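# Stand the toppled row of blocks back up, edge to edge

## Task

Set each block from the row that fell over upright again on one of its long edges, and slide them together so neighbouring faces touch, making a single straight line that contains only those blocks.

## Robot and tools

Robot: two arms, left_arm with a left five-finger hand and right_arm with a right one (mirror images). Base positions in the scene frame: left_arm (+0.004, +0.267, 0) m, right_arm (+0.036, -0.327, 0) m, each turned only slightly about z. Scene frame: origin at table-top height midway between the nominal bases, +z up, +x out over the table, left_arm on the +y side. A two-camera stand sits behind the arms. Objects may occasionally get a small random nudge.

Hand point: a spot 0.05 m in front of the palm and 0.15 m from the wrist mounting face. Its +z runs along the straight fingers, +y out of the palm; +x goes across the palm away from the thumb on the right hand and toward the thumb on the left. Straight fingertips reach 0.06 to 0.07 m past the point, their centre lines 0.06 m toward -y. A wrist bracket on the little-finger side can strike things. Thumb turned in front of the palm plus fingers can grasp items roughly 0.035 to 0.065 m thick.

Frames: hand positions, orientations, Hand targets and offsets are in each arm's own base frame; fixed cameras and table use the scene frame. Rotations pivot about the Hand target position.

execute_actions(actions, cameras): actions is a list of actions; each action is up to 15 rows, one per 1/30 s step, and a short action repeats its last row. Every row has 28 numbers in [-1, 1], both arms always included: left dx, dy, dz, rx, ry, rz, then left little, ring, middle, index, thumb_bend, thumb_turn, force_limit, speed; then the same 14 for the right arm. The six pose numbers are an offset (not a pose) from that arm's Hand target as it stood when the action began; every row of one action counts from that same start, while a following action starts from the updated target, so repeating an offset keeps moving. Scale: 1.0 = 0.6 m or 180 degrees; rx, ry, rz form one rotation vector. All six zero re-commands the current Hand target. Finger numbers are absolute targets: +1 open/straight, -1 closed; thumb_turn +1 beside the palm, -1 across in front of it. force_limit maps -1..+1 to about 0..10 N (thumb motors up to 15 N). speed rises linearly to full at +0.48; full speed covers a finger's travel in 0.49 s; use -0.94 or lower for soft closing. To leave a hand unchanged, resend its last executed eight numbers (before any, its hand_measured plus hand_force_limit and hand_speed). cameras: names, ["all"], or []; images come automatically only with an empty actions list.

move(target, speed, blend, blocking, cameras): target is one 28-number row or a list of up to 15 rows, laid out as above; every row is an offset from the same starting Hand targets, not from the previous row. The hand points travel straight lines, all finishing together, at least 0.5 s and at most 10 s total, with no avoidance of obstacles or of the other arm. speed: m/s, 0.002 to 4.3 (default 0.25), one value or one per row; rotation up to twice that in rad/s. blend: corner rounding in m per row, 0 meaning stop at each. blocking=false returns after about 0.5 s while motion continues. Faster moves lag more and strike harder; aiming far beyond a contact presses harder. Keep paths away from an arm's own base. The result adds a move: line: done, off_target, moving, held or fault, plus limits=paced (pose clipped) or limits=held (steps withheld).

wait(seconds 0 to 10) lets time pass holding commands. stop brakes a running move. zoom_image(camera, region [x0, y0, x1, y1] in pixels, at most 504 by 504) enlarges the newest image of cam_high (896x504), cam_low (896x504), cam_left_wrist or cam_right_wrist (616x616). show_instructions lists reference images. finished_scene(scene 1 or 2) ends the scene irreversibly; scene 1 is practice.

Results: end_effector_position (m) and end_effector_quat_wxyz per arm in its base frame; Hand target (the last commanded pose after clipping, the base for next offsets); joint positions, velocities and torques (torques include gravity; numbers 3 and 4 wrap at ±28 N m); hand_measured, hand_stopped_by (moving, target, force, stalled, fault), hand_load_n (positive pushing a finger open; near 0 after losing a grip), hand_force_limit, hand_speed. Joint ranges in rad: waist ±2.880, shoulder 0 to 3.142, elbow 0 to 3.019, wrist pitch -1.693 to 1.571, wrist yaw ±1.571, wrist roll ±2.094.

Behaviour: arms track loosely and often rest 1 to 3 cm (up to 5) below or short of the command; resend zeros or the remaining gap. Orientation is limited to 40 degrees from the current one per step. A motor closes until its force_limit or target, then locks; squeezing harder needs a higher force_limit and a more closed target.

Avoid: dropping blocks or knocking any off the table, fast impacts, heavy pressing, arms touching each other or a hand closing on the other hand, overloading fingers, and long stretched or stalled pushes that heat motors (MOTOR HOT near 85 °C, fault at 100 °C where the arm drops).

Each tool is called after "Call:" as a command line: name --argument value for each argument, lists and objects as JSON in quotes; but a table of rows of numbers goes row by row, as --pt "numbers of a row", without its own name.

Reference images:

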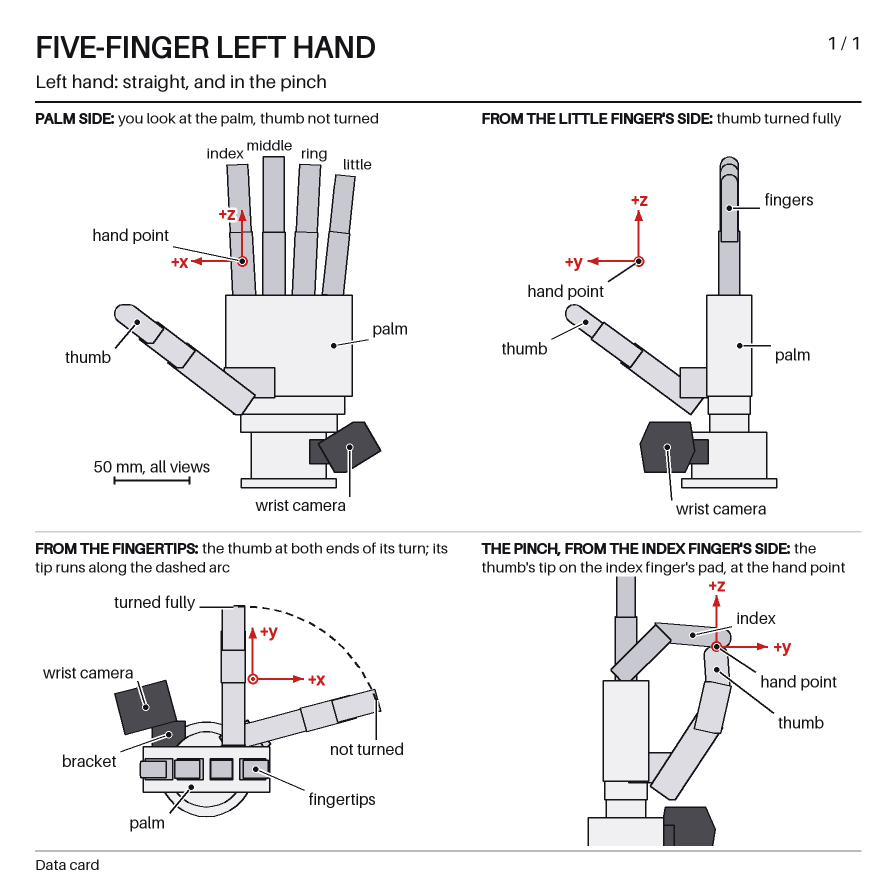

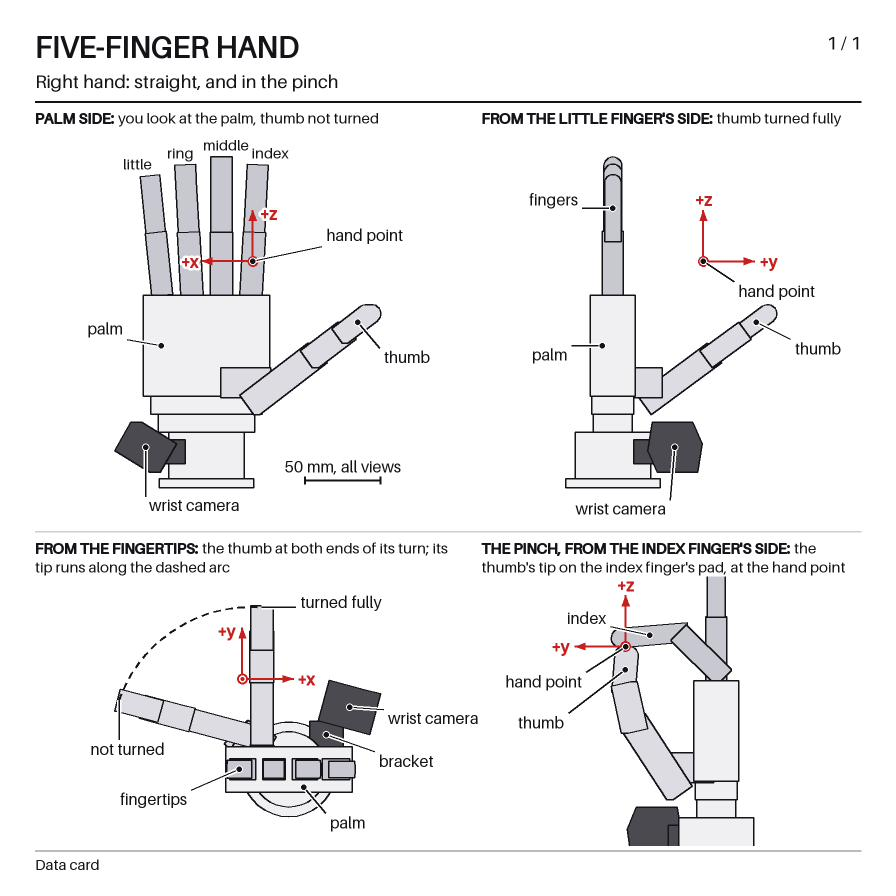

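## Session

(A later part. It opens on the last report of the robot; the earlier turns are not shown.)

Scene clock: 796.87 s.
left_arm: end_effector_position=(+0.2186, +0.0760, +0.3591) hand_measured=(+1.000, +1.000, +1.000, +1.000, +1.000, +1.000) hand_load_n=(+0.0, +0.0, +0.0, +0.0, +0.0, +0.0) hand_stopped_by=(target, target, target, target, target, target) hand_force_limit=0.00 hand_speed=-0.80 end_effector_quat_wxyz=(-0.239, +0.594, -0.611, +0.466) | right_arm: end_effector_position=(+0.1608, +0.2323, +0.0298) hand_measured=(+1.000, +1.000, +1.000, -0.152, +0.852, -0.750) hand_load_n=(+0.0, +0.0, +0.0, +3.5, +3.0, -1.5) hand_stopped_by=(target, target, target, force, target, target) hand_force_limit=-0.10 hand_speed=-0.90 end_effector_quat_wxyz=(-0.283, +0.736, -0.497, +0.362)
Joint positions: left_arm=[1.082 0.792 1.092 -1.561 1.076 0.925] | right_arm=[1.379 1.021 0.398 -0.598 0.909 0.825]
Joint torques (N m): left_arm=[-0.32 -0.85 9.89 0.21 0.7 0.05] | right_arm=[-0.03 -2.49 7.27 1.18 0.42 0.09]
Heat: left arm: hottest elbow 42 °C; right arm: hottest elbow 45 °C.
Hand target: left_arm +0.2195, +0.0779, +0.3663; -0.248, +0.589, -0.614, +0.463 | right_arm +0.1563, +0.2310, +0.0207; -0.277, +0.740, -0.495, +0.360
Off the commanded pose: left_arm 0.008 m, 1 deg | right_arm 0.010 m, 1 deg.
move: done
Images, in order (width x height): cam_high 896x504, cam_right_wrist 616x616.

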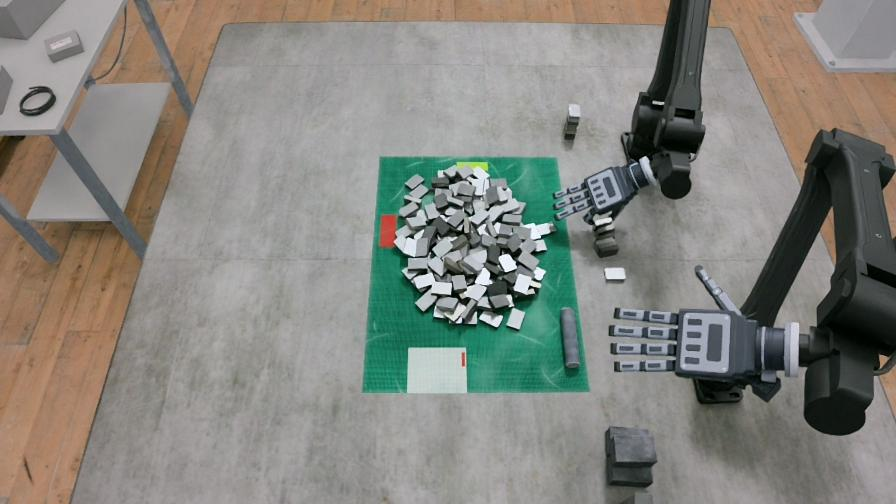

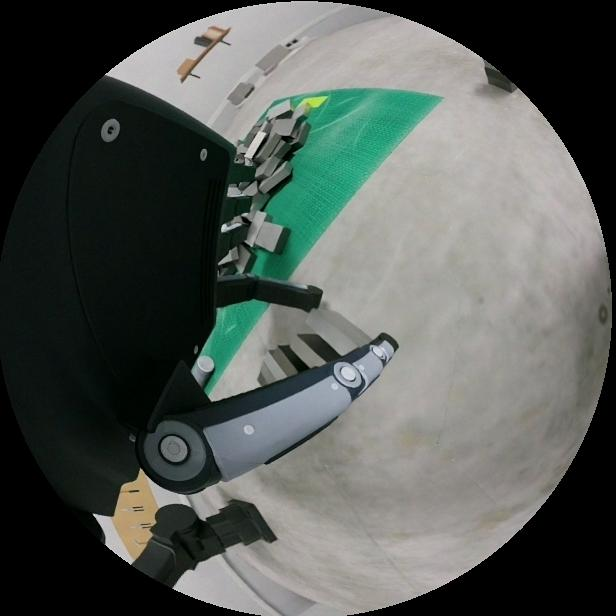

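Call:
move --pt "0 0 0 0 0 0 1 1 1 1 1 1 0 -0.8 0.003 0 0.010 0 0 0 1 1 1 -0.4 0.85 -0.75 -0.1 -0.9" --pt "0 0 0 0 0 0 1 1 1 1 1 1 0 -0.8 0.003 0 0.010 0 0 0 1 1 1 0.2 0.85 -0.75 -0.1 -0.85" --speed 0.03 --cameras '["cam_right_wrist","cam_high"]'

Call:
zoom_image --camera "cam_right_wrist" --region '[230, 280, 390, 400]'

Call:
zoom_image --camera "cam_high" --region '[575, 200, 635, 260]'

Scene clock: 811.97 s.
left_arm: end_effector_position=(+0.2186, +0.0760, +0.3591) hand_measured=(+1.000, +1.000, +1.000, +1.000, +1.000, +1.000) hand_load_n=(+0.0, +0.0, +0.0, +0.0, -0.5, +0.0) hand_stopped_by=(target, target, target, target, target, target) hand_force_limit=0.00 hand_speed=-0.80 end_effector_quat_wxyz=(-0.239, +0.594, -0.611, +0.466) | right_arm: end_effector_position=(+0.1599, +0.2327, +0.0292) hand_measured=(+1.000, +1.000, +1.000, +0.200, +0.850, -0.750) hand_load_n=(+0.0, +0.0, +0.0, +0.0, +0.0, +0.0) hand_stopped_by=(target, target, target, target, target, target) hand_force_limit=-0.10 hand_speed=-0.85 end_effector_quat_wxyz=(-0.283, +0.737, -0.498, +0.360)
Joint positions: left_arm=[1.082 0.792 1.092 -1.561 1.076 0.925] | right_arm=[1.379 1.021 0.398 -0.598 0.903 0.825]
Joint torques (N m): left_arm=[-0.32 -0.91 9.88 0.21 0.69 0.05] | right_arm=[-1.38 -3.84 7.99 0.88 0.54 -0.07]
Heat: left arm: hottest elbow 42 °C; right arm: hottest elbow 43 °C.
Hand target: left_arm +0.2195, +0.0779, +0.3663; -0.248, +0.589, -0.614, +0.463 | right_arm +0.1581, +0.2310, +0.0268; -0.277, +0.740, -0.495, +0.360
Off the commanded pose: left_arm 0.008 m, 1 deg | right_arm 0.004 m, 1 deg.
move: done
Images, in order (width x height): cam_high 896x504, cam_right_wrist 616x616.

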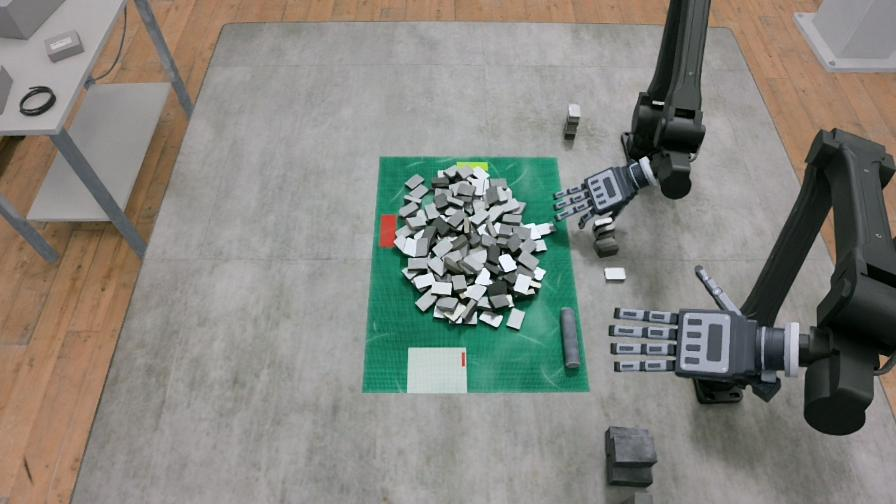

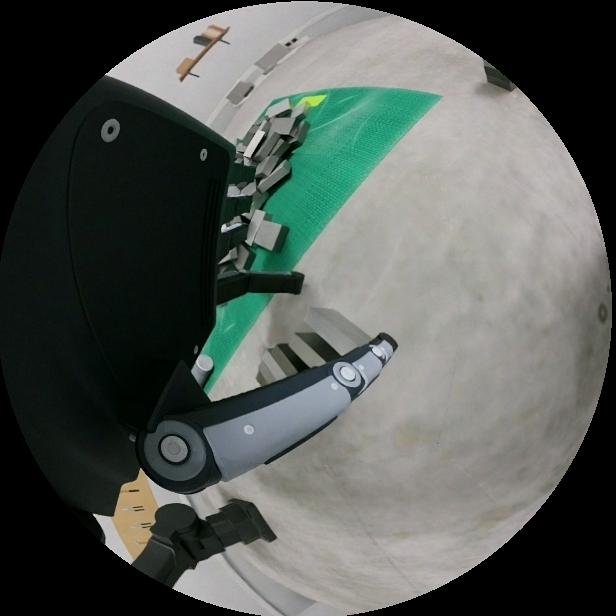

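Scaled by 3.150 from the camera's 616x616 image, which has a finer 880x880 frame.

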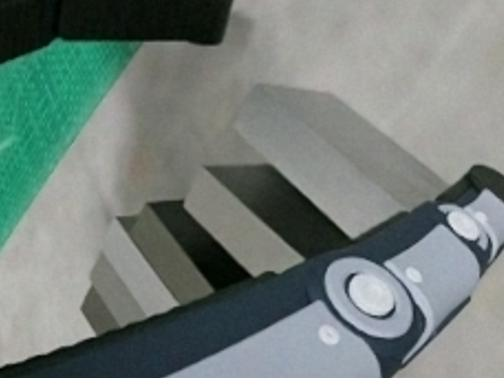

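Scaled by 8.400 from the camera's 896x504 image, which has a finer 1280x720 frame.

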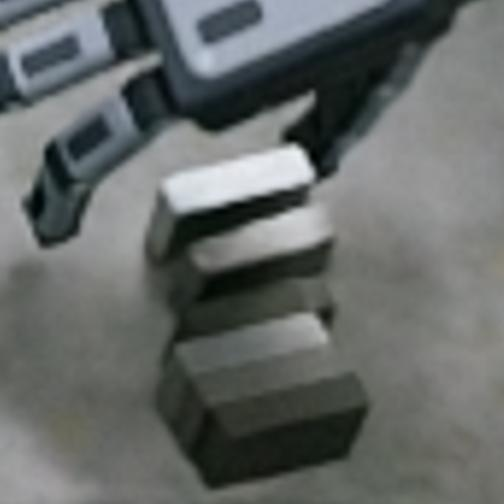

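Call:
move --pt "0 0 0 0 0 0 1 1 1 1 1 1 0 -0.8 -0.0128 -0.0037 0 0 0 0 1 1 1 0.2 0.85 -0.75 -0.1 -0.85" --pt "0 -0.1 -0.1 0 0 0 1 1 1 1 1 1 0 -0.8 -0.012 -0.02 0.12 0 0 0 1 1 1 0.2 0.85 -0.75 -0.1 -0.85" --pt "-0.0708 -0.42 -0.33 0.2749 0.0342 0.0763 1 1 1 0.2 0.85 -0.75 -0.1 -0.5 0.003 -0.2017 0.372 0.0007 0.3005 -0.0403 1 1 1 1 1 -1 -0.1 -0.5" --speed '[0.03,0.15,0.25]' --blend '[0,0.03,0]' --cameras '["all"]'

Call:
zoom_image --camera "cam_high" --region '[575, 205, 645, 290]'

Scene clock: 861.87 s.
left_arm: end_effector_position=(+0.1755, -0.1605, +0.1595) hand_measured=(+1.000, +1.000, +1.000, +0.200, +0.850, -0.750) hand_load_n=(+0.0, +0.0, +0.0, +0.0, +0.0, +0.5) hand_stopped_by=(target, target, target, target, target, target) hand_force_limit=-0.10 hand_speed=-0.50 end_effector_quat_wxyz=(+0.493, -0.519, +0.692, -0.090) | right_arm: end_effector_position=(+0.1488, +0.1069, +0.2352) hand_measured=(+1.000, +1.000, +1.000, +1.000, +1.000, -1.000) hand_load_n=(+0.0, +0.0, +0.0, +0.0, +0.0, +0.0) hand_stopped_by=(target, target, target, target, target, target) hand_force_limit=-0.10 hand_speed=-0.50 end_effector_quat_wxyz=(+0.012, +0.790, -0.612, -0.005)
Joint positions: left_arm=[-1.314 1.087 0.781 -1.606 -1.014 -1.221] | right_arm=[0.409 0.957 1.017 -1.656 0.003 0.157]
Joint torques (N m): left_arm=[-1.14 -2.43 10.4 -1.28 -0.9 -0.01] | right_arm=[-1.38 -3.08 13.35 0.18 -0.03 -0.17]
Heat: left arm: hottest elbow 41 °C; right arm: hottest elbow 44 °C.
Hand target: left_arm +0.1770, -0.1742, +0.1684; +0.490, -0.522, +0.690, -0.101 | right_arm +0.1599, +0.1099, +0.2499; +0.000, +0.791, -0.612, +0.000
Off the commanded pose: left_arm 0.016 m, 1 deg | right_arm 0.019 m, 2 deg.
move: off_target (left_arm, right_arm); target 3's new numbers were sent with right_arm's hand 0.019 m and 2 deg from that target

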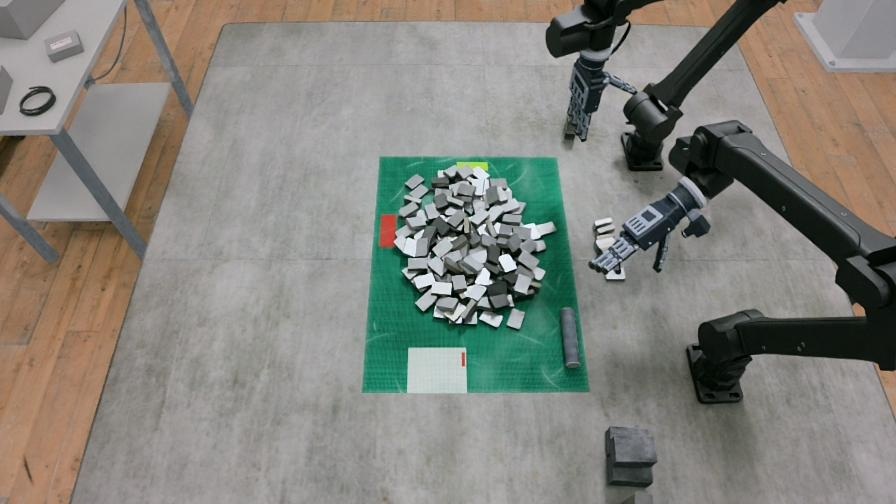

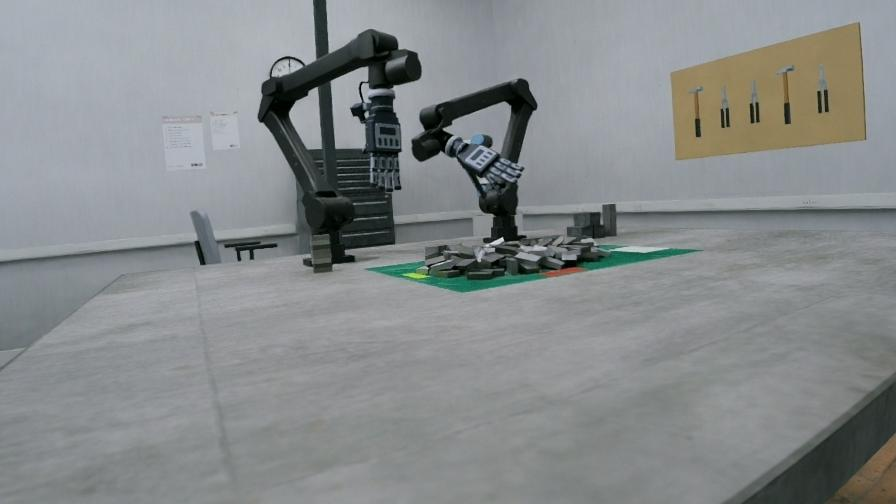

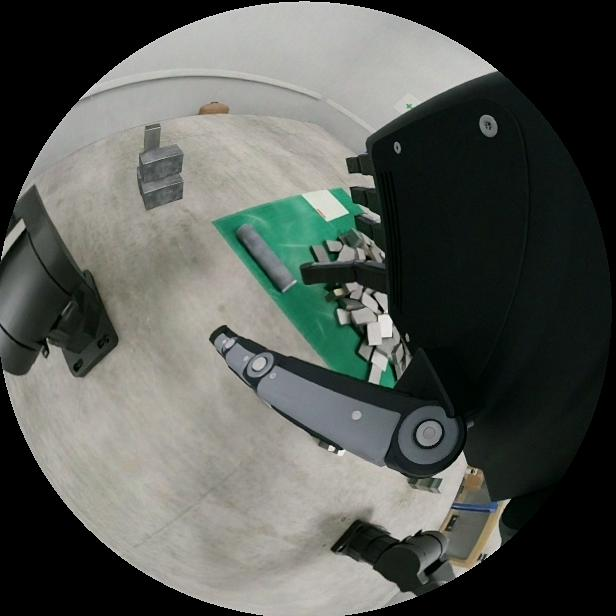

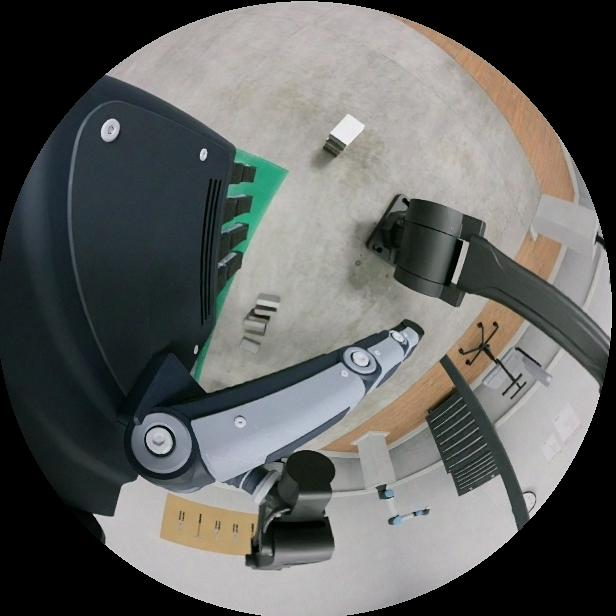

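Scaled by 5.929 from the camera's 896x504 image, which has a finer 1280x720 frame.

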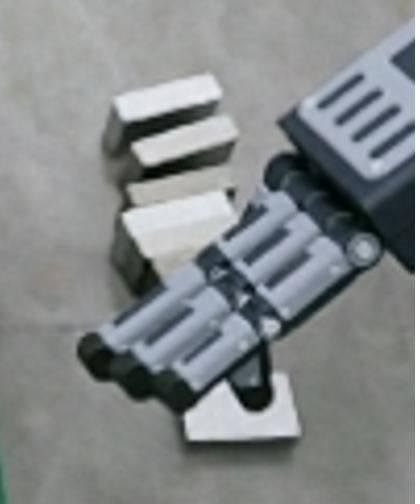

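Call:
move --target '[0,-0.112,-0.1807,0,0,0,1,1,1,0.2,0.85,-0.75,-0.1,-0.8,0,0,0,0,0,0,1,1,1,1,1,-1,-0.1,-0.5]' --speed 0.12 --cameras '["cam_left_wrist","cam_high"]'

Call:
zoom_image --camera "cam_left_wrist" --region '[186, 230, 376, 390]'

Call:
zoom_image --camera "cam_high" --region '[575, 205, 645, 290]'

Scene clock: 869.03 s.
left_arm: end_effector_position=(+0.1770, -0.2285, +0.0605) hand_measured=(+1.000, +1.000, +1.000, +0.200, +0.850, -0.750) hand_load_n=(+0.0, +0.0, -0.5, +0.0, +0.0, +0.0) hand_stopped_by=(target, target, target, target, target, target) hand_force_limit=-0.10 hand_speed=-0.80 end_effector_quat_wxyz=(+0.494, -0.517, +0.693, -0.091) | right_arm: end_effector_position=(+0.1488, +0.1069, +0.2352) hand_measured=(+1.000, +1.000, +1.000, +1.000, +1.000, -1.000) hand_load_n=(+0.0, +0.0, +0.0, +0.0, +0.0, +0.0) hand_stopped_by=(target, target, target, target, target, target) hand_force_limit=-0.10 hand_speed=-0.50 end_effector_quat_wxyz=(+0.012, +0.790, -0.612, -0.005)
Joint positions: left_arm=[-1.367 1.441 0.781 -1.329 -0.998 -1.309] | right_arm=[0.409 0.957 1.017 -1.656 0.003 0.157]
Joint torques (N m): left_arm=[-1.08 -5.77 7.58 -0.66 -0.73 -0.02] | right_arm=[-1.49 -3.31 13.29 0.1 -0.04 -0.12]
Heat: left arm: hottest elbow 41 °C; right arm: hottest elbow 47 °C.
Hand target: left_arm +0.1770, -0.2414, +0.0599; +0.490, -0.522, +0.690, -0.101 | right_arm +0.1599, +0.1099, +0.2499; +0.000, +0.791, -0.612, +0.000
Off the commanded pose: left_arm 0.013 m, 1 deg | right_arm 0.019 m, 1 deg.
move: off_target (left_arm, right_arm)
Images, in order (width x height): cam_high 896x504, cam_left_wrist 616x616.

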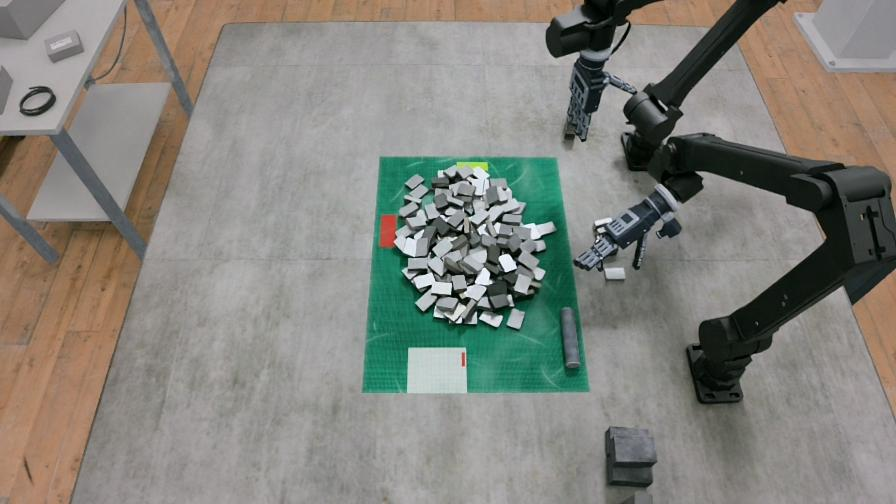

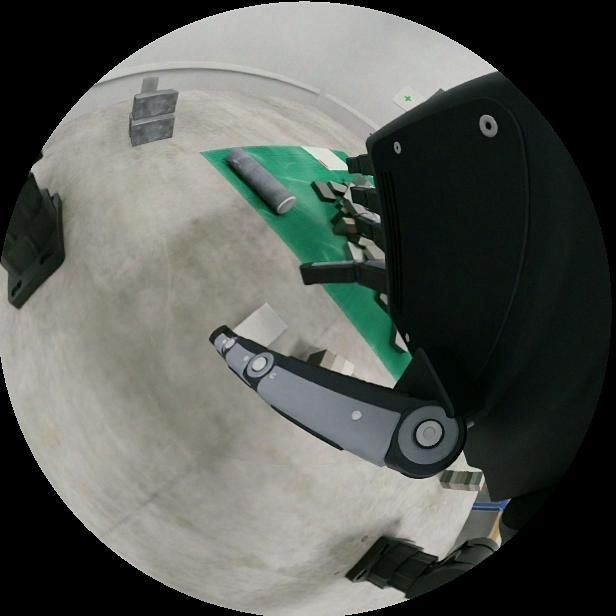

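Scaled by 2.653 from the camera's 616x616 image, which has a finer 880x880 frame.

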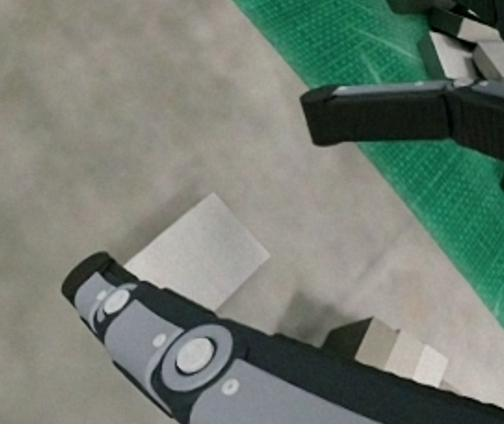

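Scaled by 5.929 from the camera's 896x504 image, which has a finer 1280x720 frame.

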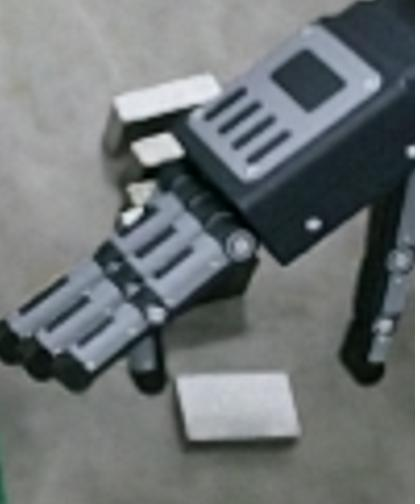

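Call:
move --target '[0,-0.005,-0.0545,0,0,0,1,1,1,0.2,0.85,-0.75,-0.1,-0.8,0,0,0,0,0,0,1,1,1,1,1,-1,-0.1,-0.5]' --speed 0.06 --cameras '["cam_left_wrist","cam_high"]'

Call:
zoom_image --camera "cam_left_wrist" --region '[186, 230, 376, 390]'

Call:
zoom_image --camera "cam_high" --region '[575, 205, 645, 290]'

Scene clock: 884.27 s.
left_arm: end_effector_position=(+0.1796, -0.2426, +0.0337) hand_measured=(+1.000, +1.000, +1.000, +0.200, +0.850, -0.750) hand_load_n=(+0.0, +0.0, +0.0, +0.0, +0.0, +0.0) hand_stopped_by=(target, target, target, target, target, target) hand_force_limit=-0.10 hand_speed=-0.80 end_effector_quat_wxyz=(+0.490, -0.524, +0.690, -0.101) | right_arm: end_effector_position=(+0.1488, +0.1069, +0.2352) hand_measured=(+1.000, +1.000, +1.000, +1.000, +1.000, -1.000) hand_load_n=(+0.0, +0.0, +0.0, +0.0, +0.0, +0.0) hand_stopped_by=(target, target, target, target, target, target) hand_force_limit=-0.10 hand_speed=-0.50 end_effector_quat_wxyz=(+0.012, +0.790, -0.612, -0.005)
Joint positions: left_arm=[-1.368 1.513 0.776 -1.228 -0.998 -1.313] | right_arm=[0.409 0.957 1.017 -1.656 0.003 0.157]
Joint torques (N m): left_arm=[-1.14 -6.18 5.27 -0.64 -0.72 -0.04] | right_arm=[-1.38 -3.49 13.67 0.35 -0.04 -0.14]
Heat: left arm: hottest elbow 39 °C; right arm: hottest elbow 50 °C.
Hand target: left_arm +0.1770, -0.2444, +0.0272; +0.490, -0.522, +0.690, -0.101 | right_arm +0.1599, +0.1099, +0.2499; +0.000, +0.791, -0.612, +0.000
Off the commanded pose: left_arm 0.007 m, 0 deg | right_arm 0.019 m, 1 deg.
move: off_target (right_arm)
Images, in order (width x height): cam_high 896x504, cam_left_wrist 616x616.

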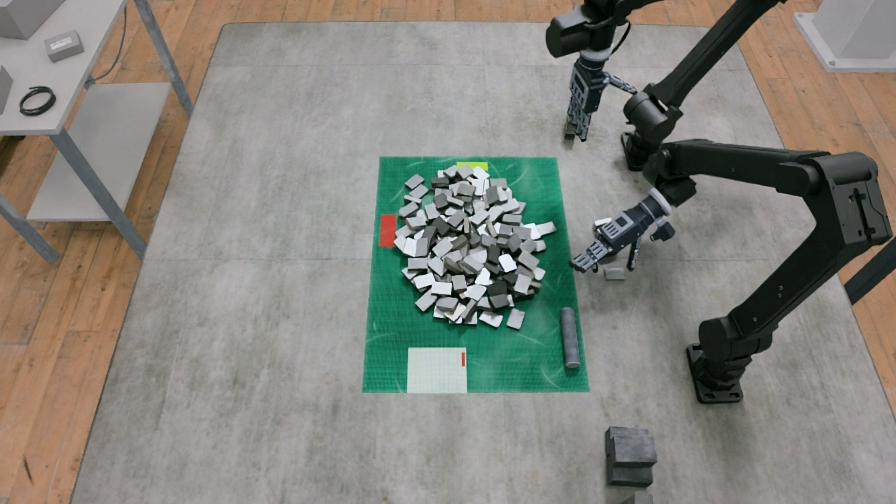

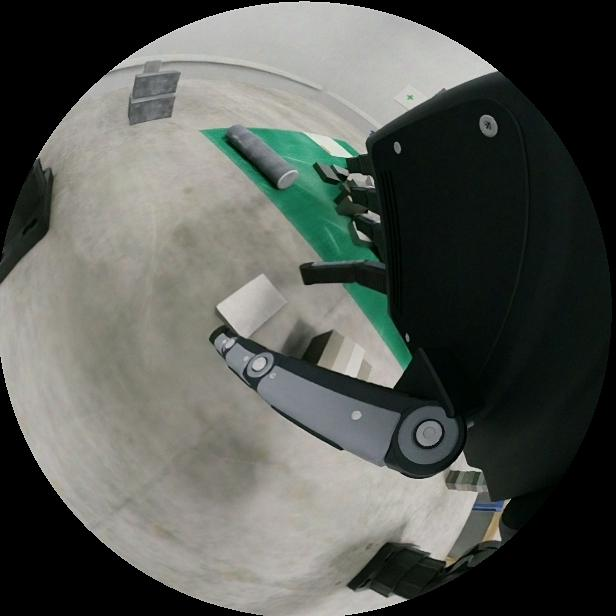

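Scaled by 2.653 from the camera's 616x616 image, which has a finer 880x880 frame.

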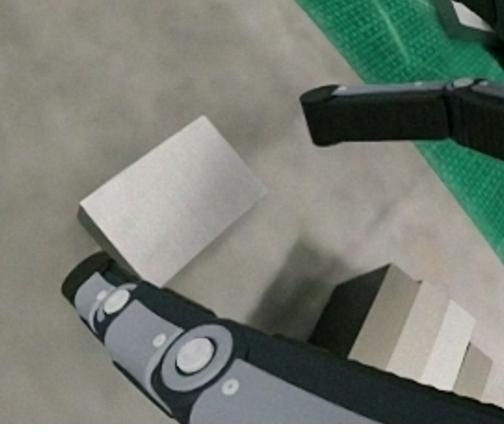

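Scaled by 5.929 from the camera's 896x504 image, which has a finer 1280x720 frame.

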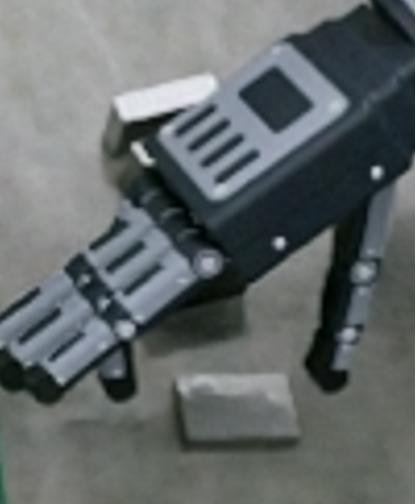

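Call:
execute_actions --actions '[]'

Call:
zoom_image --camera "cam_left_wrist" --region '[186, 230, 376, 390]'

Call:
zoom_image --camera "cam_high" --region '[575, 200, 685, 310]'

Scene clock: 905.90 s.
left_arm: end_effector_position=(+0.1796, -0.2426, +0.0337) hand_measured=(+1.000, +1.000, +1.000, +0.200, +0.850, -0.750) hand_load_n=(+0.0, +0.0, +0.0, +0.0, +0.5, +0.0) hand_stopped_by=(target, target, target, target, target, target) hand_force_limit=-0.10 hand_speed=-0.80 end_effector_quat_wxyz=(+0.490, -0.524, +0.690, -0.101) | right_arm: end_effector_position=(+0.1488, +0.1069, +0.2352) hand_measured=(+1.000, +1.000, +1.000, +1.000, +1.000, -1.000) hand_load_n=(+0.0, +0.0, +0.0, +0.0, +0.0, +0.0) hand_stopped_by=(target, target, target, target, target, target) hand_force_limit=-0.10 hand_speed=-0.50 end_effector_quat_wxyz=(+0.012, +0.790, -0.612, -0.005)
Joint positions: left_arm=[-1.368 1.513 0.776 -1.228 -0.998 -1.313] | right_arm=[0.409 0.957 1.017 -1.656 0.003 0.157]
Joint velocities: within noise
Joint torques (N m): left_arm=[-1.08 -6.18 5.27 -0.65 -0.72 -0.03] | right_arm=[-2.02 -3.37 13.33 0.29 -0.11 -0.24]
Heat: left arm: hottest elbow 37 °C; right arm: hottest elbow 54 °C.
Hand target: left_arm +0.1770, -0.2444, +0.0272; +0.490, -0.522, +0.690, -0.101 | right_arm +0.1599, +0.1099, +0.2499; +0.000, +0.791, -0.612, +0.000
Off the commanded pose: left_arm 0.007 m, 0 deg | right_arm 0.019 m, 1 deg.

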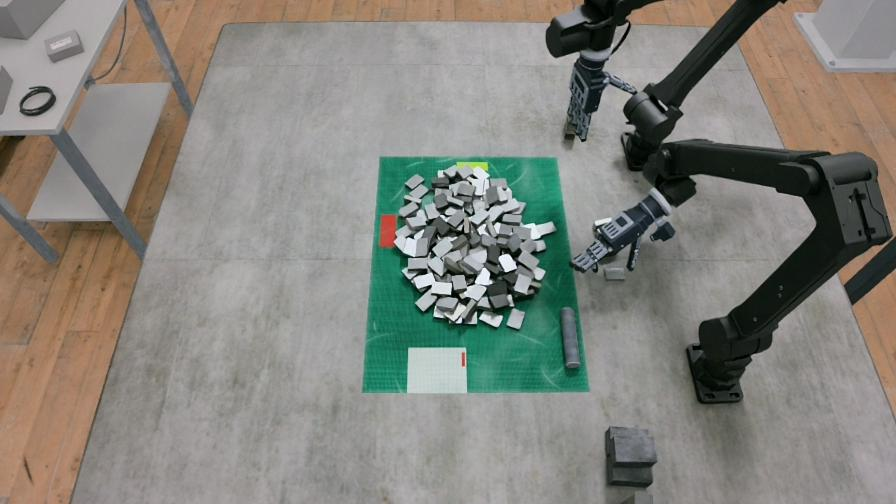

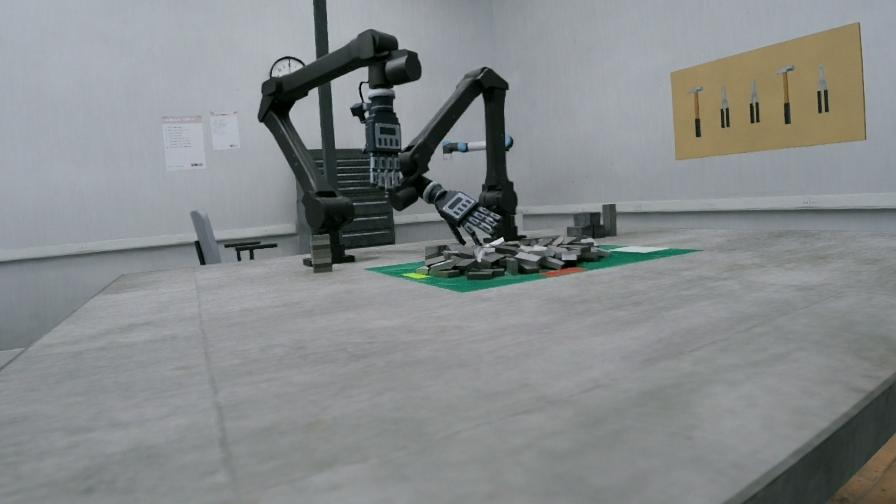

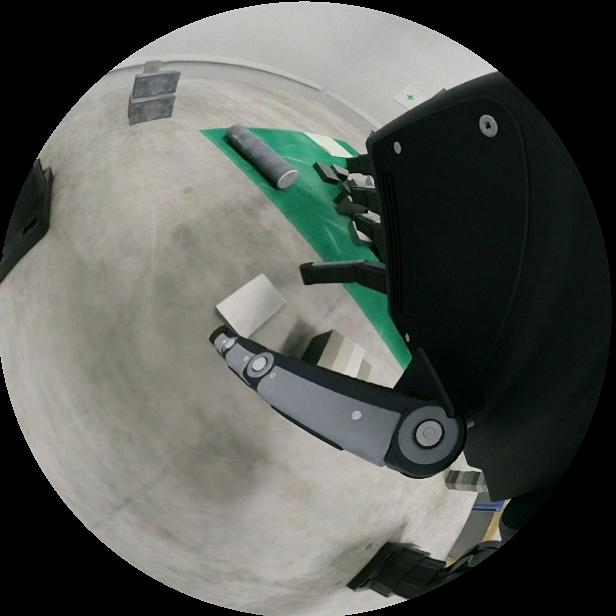

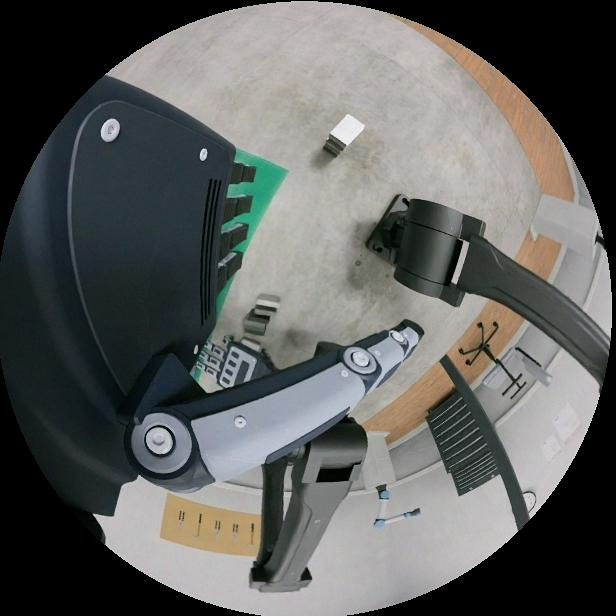

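Scaled by 2.653 from the camera's 616x616 image, which has a finer 880x880 frame.

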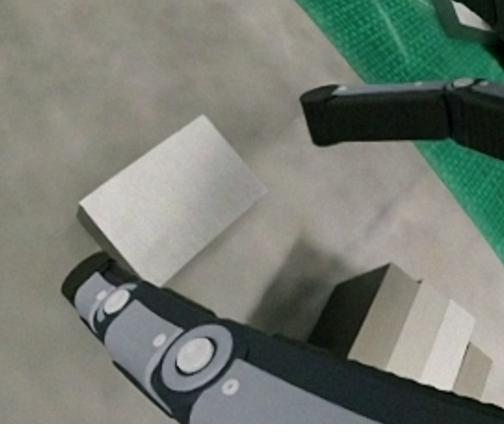

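Scaled by 4.582 from the camera's 896x504 image, which has a finer 1280x720 frame.

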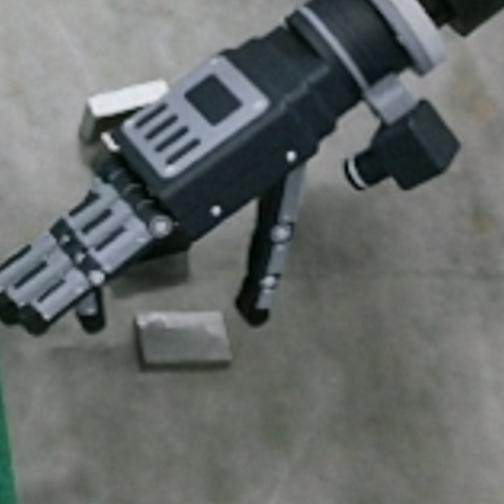

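Call:
zoom_image --camera "cam_high" --region '[585, 252, 645, 292]'

Scaled by 8.400 from the camera's 896x504 image, which has a finer 1280x720 frame.

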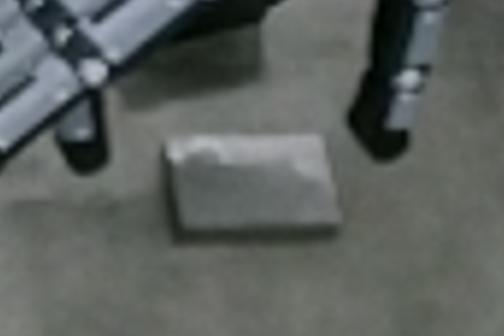

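Call:
move --target '[0,0,-0.019,0,0,0,1,1,1,0.2,0.85,-0.75,-0.1,-0.8,0,0,0,0,0,0,1,1,1,1,1,-1,-0.1,-0.5]' --speed 0.04 --cameras '["cam_left_wrist","cam_high"]'

Call:
zoom_image --camera "cam_left_wrist" --region '[186, 230, 376, 390]'

Call:
zoom_image --camera "cam_high" --region '[585, 252, 645, 292]'

Scene clock: 968.43 s.
left_arm: end_effector_position=(+0.1797, -0.2428, +0.0232) hand_measured=(+1.000, +1.000, +1.000, +0.200, +0.850, -0.750) hand_load_n=(+0.0, +0.0, +0.0, -0.5, +0.0, +0.0) hand_stopped_by=(target, target, target, target, target, target) hand_force_limit=-0.10 hand_speed=-0.80 end_effector_quat_wxyz=(+0.490, -0.524, +0.690, -0.101) | right_arm: end_effector_position=(+0.1488, +0.1069, +0.2352) hand_measured=(+1.000, +1.000, +1.000, +1.000, +1.000, -1.000) hand_load_n=(+0.0, +0.0, +0.0, +0.0, +0.0, +0.0) hand_stopped_by=(target, target, target, target, target, target) hand_force_limit=-0.10 hand_speed=-0.50 end_effector_quat_wxyz=(+0.012, +0.790, -0.612, -0.005)
Joint positions: left_arm=[-1.368 1.537 0.767 -1.195 -0.998 -1.313] | right_arm=[0.409 0.957 1.017 -1.656 0.003 0.157]
Joint torques (N m): left_arm=[-1.08 -6.18 5 -0.51 -0.72 -0.03] | right_arm=[-1.67 -4.54 13.46 0.23 -0.12 -0.2]
Heat: left arm: hottest elbow 34 °C; right arm: hottest elbow 57 °C.
Hand target: left_arm +0.1770, -0.2445, +0.0159; +0.490, -0.522, +0.690, -0.101 | right_arm +0.1599, +0.1099, +0.2499; +0.000, +0.791, -0.612, +0.000
Off the commanded pose: left_arm 0.008 m, 0 deg | right_arm 0.019 m, 1 deg.
move: off_target (right_arm)
Images, in order (width x height): cam_high 896x504, cam_left_wrist 616x616.

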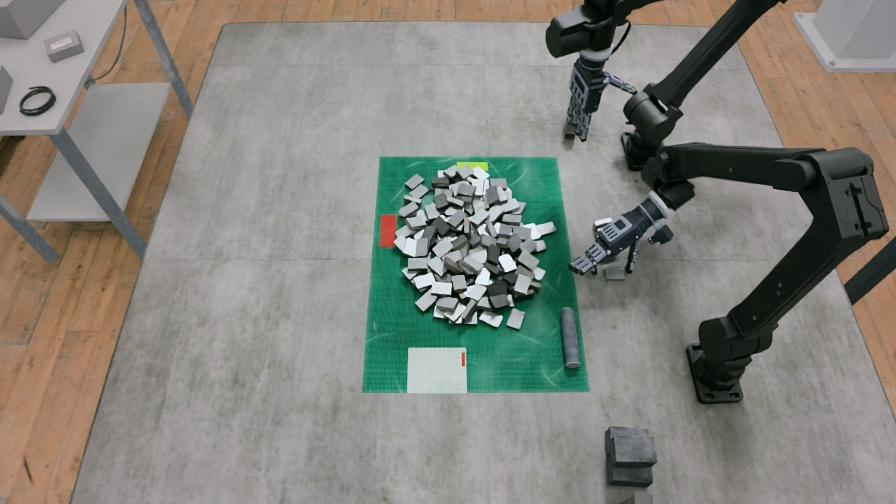

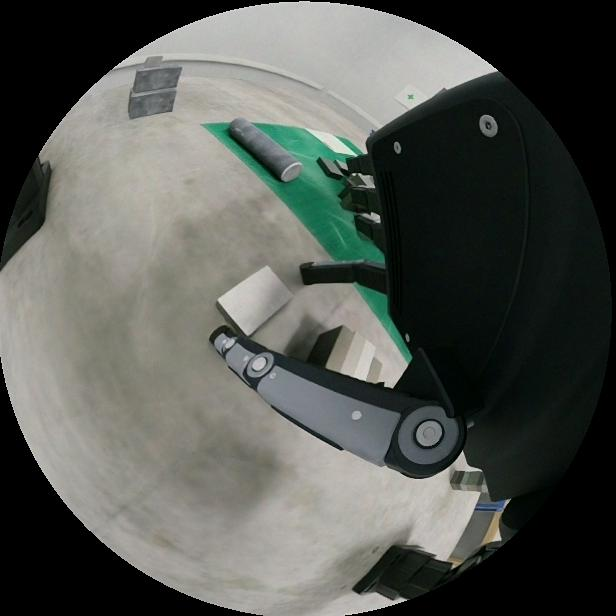

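Scaled by 2.653 from the camera's 616x616 image, which has a finer 880x880 frame.

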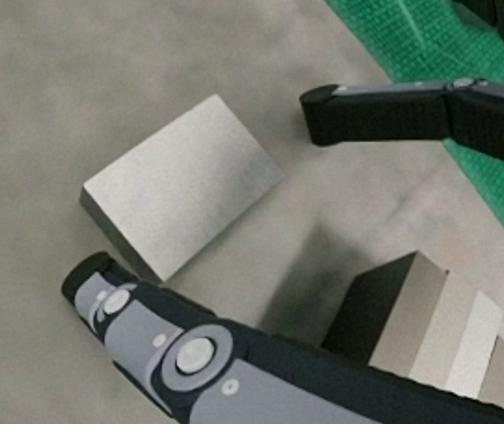

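Scaled by 8.400 from the camera's 896x504 image, which has a finer 1280x720 frame.

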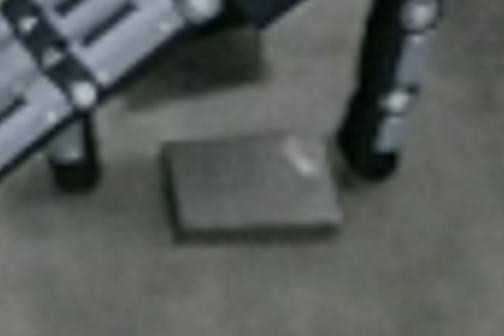

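Call:
move --pt "-0.006 0 0 0 0 0 1 1 1 0.2 0.85 -0.75 -0.1 -0.8 0 0 0 0 0 0 1 1 1 1 1 -1 -0.1 -0.5" --pt "-0.006 0 -0.01 0 0 0 1 1 1 0.2 0.85 -0.75 -0.1 -0.8 0 0 0 0 0 0 1 1 1 1 1 -1 -0.1 -0.5" --speed 0.03 --cameras '["cam_left_wrist","cam_high"]'

Call:
zoom_image --camera "cam_left_wrist" --region '[186, 230, 376, 390]'

Call:
zoom_image --camera "cam_high" --region '[585, 252, 645, 292]'

Scene clock: 999.20 s.
left_arm: end_effector_position=(+0.1783, -0.2439, +0.0221) hand_measured=(+1.000, +1.000, +1.000, +0.200, +0.850, -0.750) hand_load_n=(+0.0, +0.0, +0.0, +0.0, +0.0, +0.0) hand_stopped_by=(target, target, target, target, target, target) hand_force_limit=-0.10 hand_speed=-0.80 end_effector_quat_wxyz=(+0.491, -0.522, +0.689, -0.105) | right_arm: end_effector_position=(+0.1488, +0.1069, +0.2352) hand_measured=(+1.000, +1.000, +1.000, +1.000, +1.000, -1.000) hand_load_n=(+0.0, +0.0, +0.0, +0.0, +0.0, +0.0) hand_stopped_by=(target, target, target, target, target, target) hand_force_limit=-0.10 hand_speed=-0.50 end_effector_quat_wxyz=(+0.012, +0.790, -0.612, -0.005)
Joint positions: left_arm=[-1.376 1.541 0.765 -1.196 -1.002 -1.325] | right_arm=[0.409 0.957 1.017 -1.656 0.003 0.157]
Joint torques (N m): left_arm=[-1.26 -5.54 4.66 -0.32 -0.33 -0.09] | right_arm=[-2.67 -3.02 13.27 0.34 -0.13 -0.19]
Heat: left arm: hottest elbow 34 °C; right arm: hottest elbow 58 °C.
Hand target: left_arm +0.1734, -0.2443, +0.0098; +0.490, -0.522, +0.690, -0.101 | right_arm +0.1599, +0.1099, +0.2499; +0.000, +0.791, -0.612, +0.000
Off the commanded pose: left_arm 0.013 m, 0 deg | right_arm 0.019 m, 1 deg.
move: off_target (left_arm, right_arm)
Images, in order (width x height): cam_high 896x504, cam_left_wrist 616x616.

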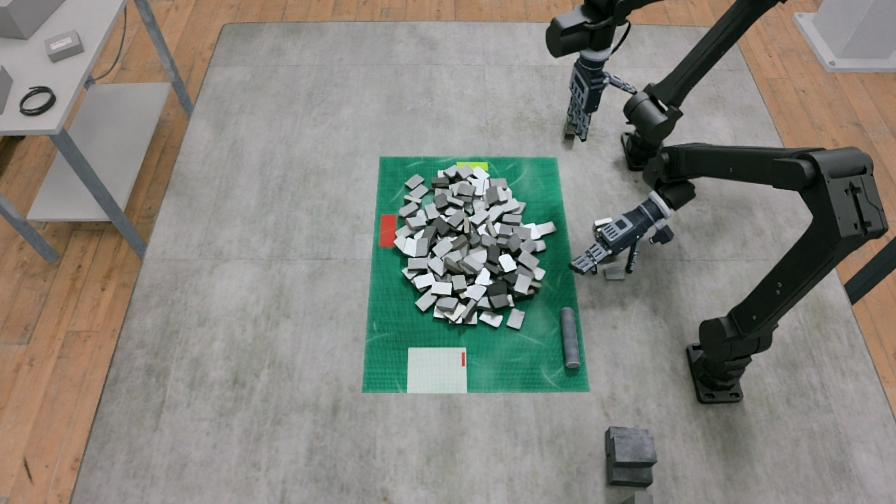

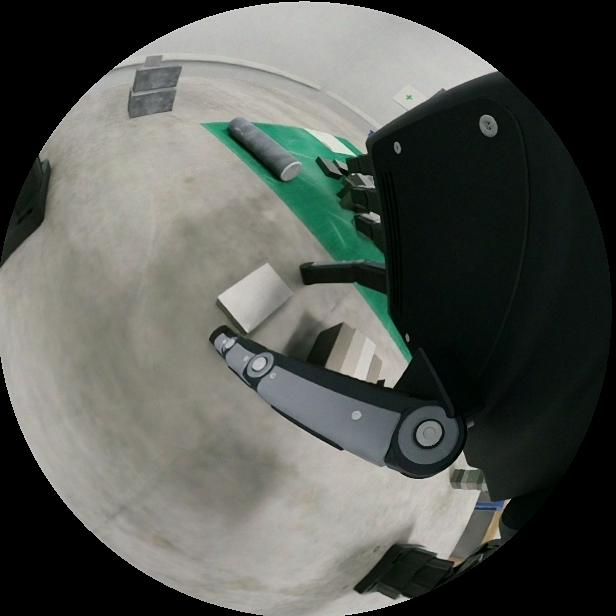

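Scaled by 2.653 from the camera's 616x616 image, which has a finer 880x880 frame.

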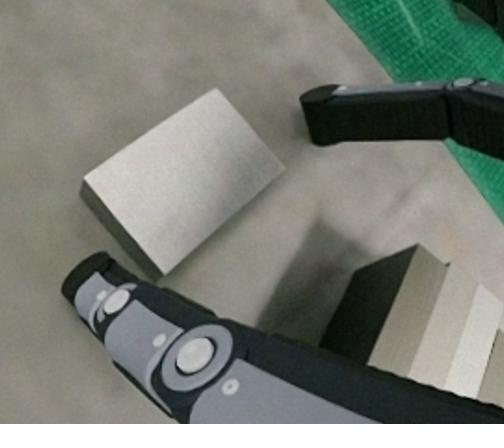

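Scaled by 8.400 from the camera's 896x504 image, which has a finer 1280x720 frame.

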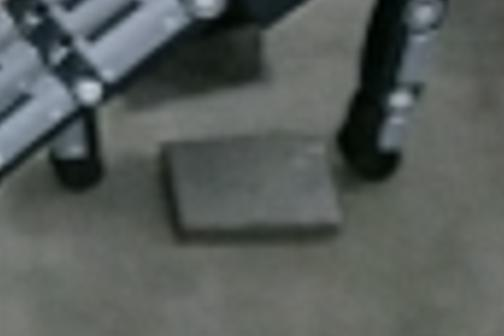

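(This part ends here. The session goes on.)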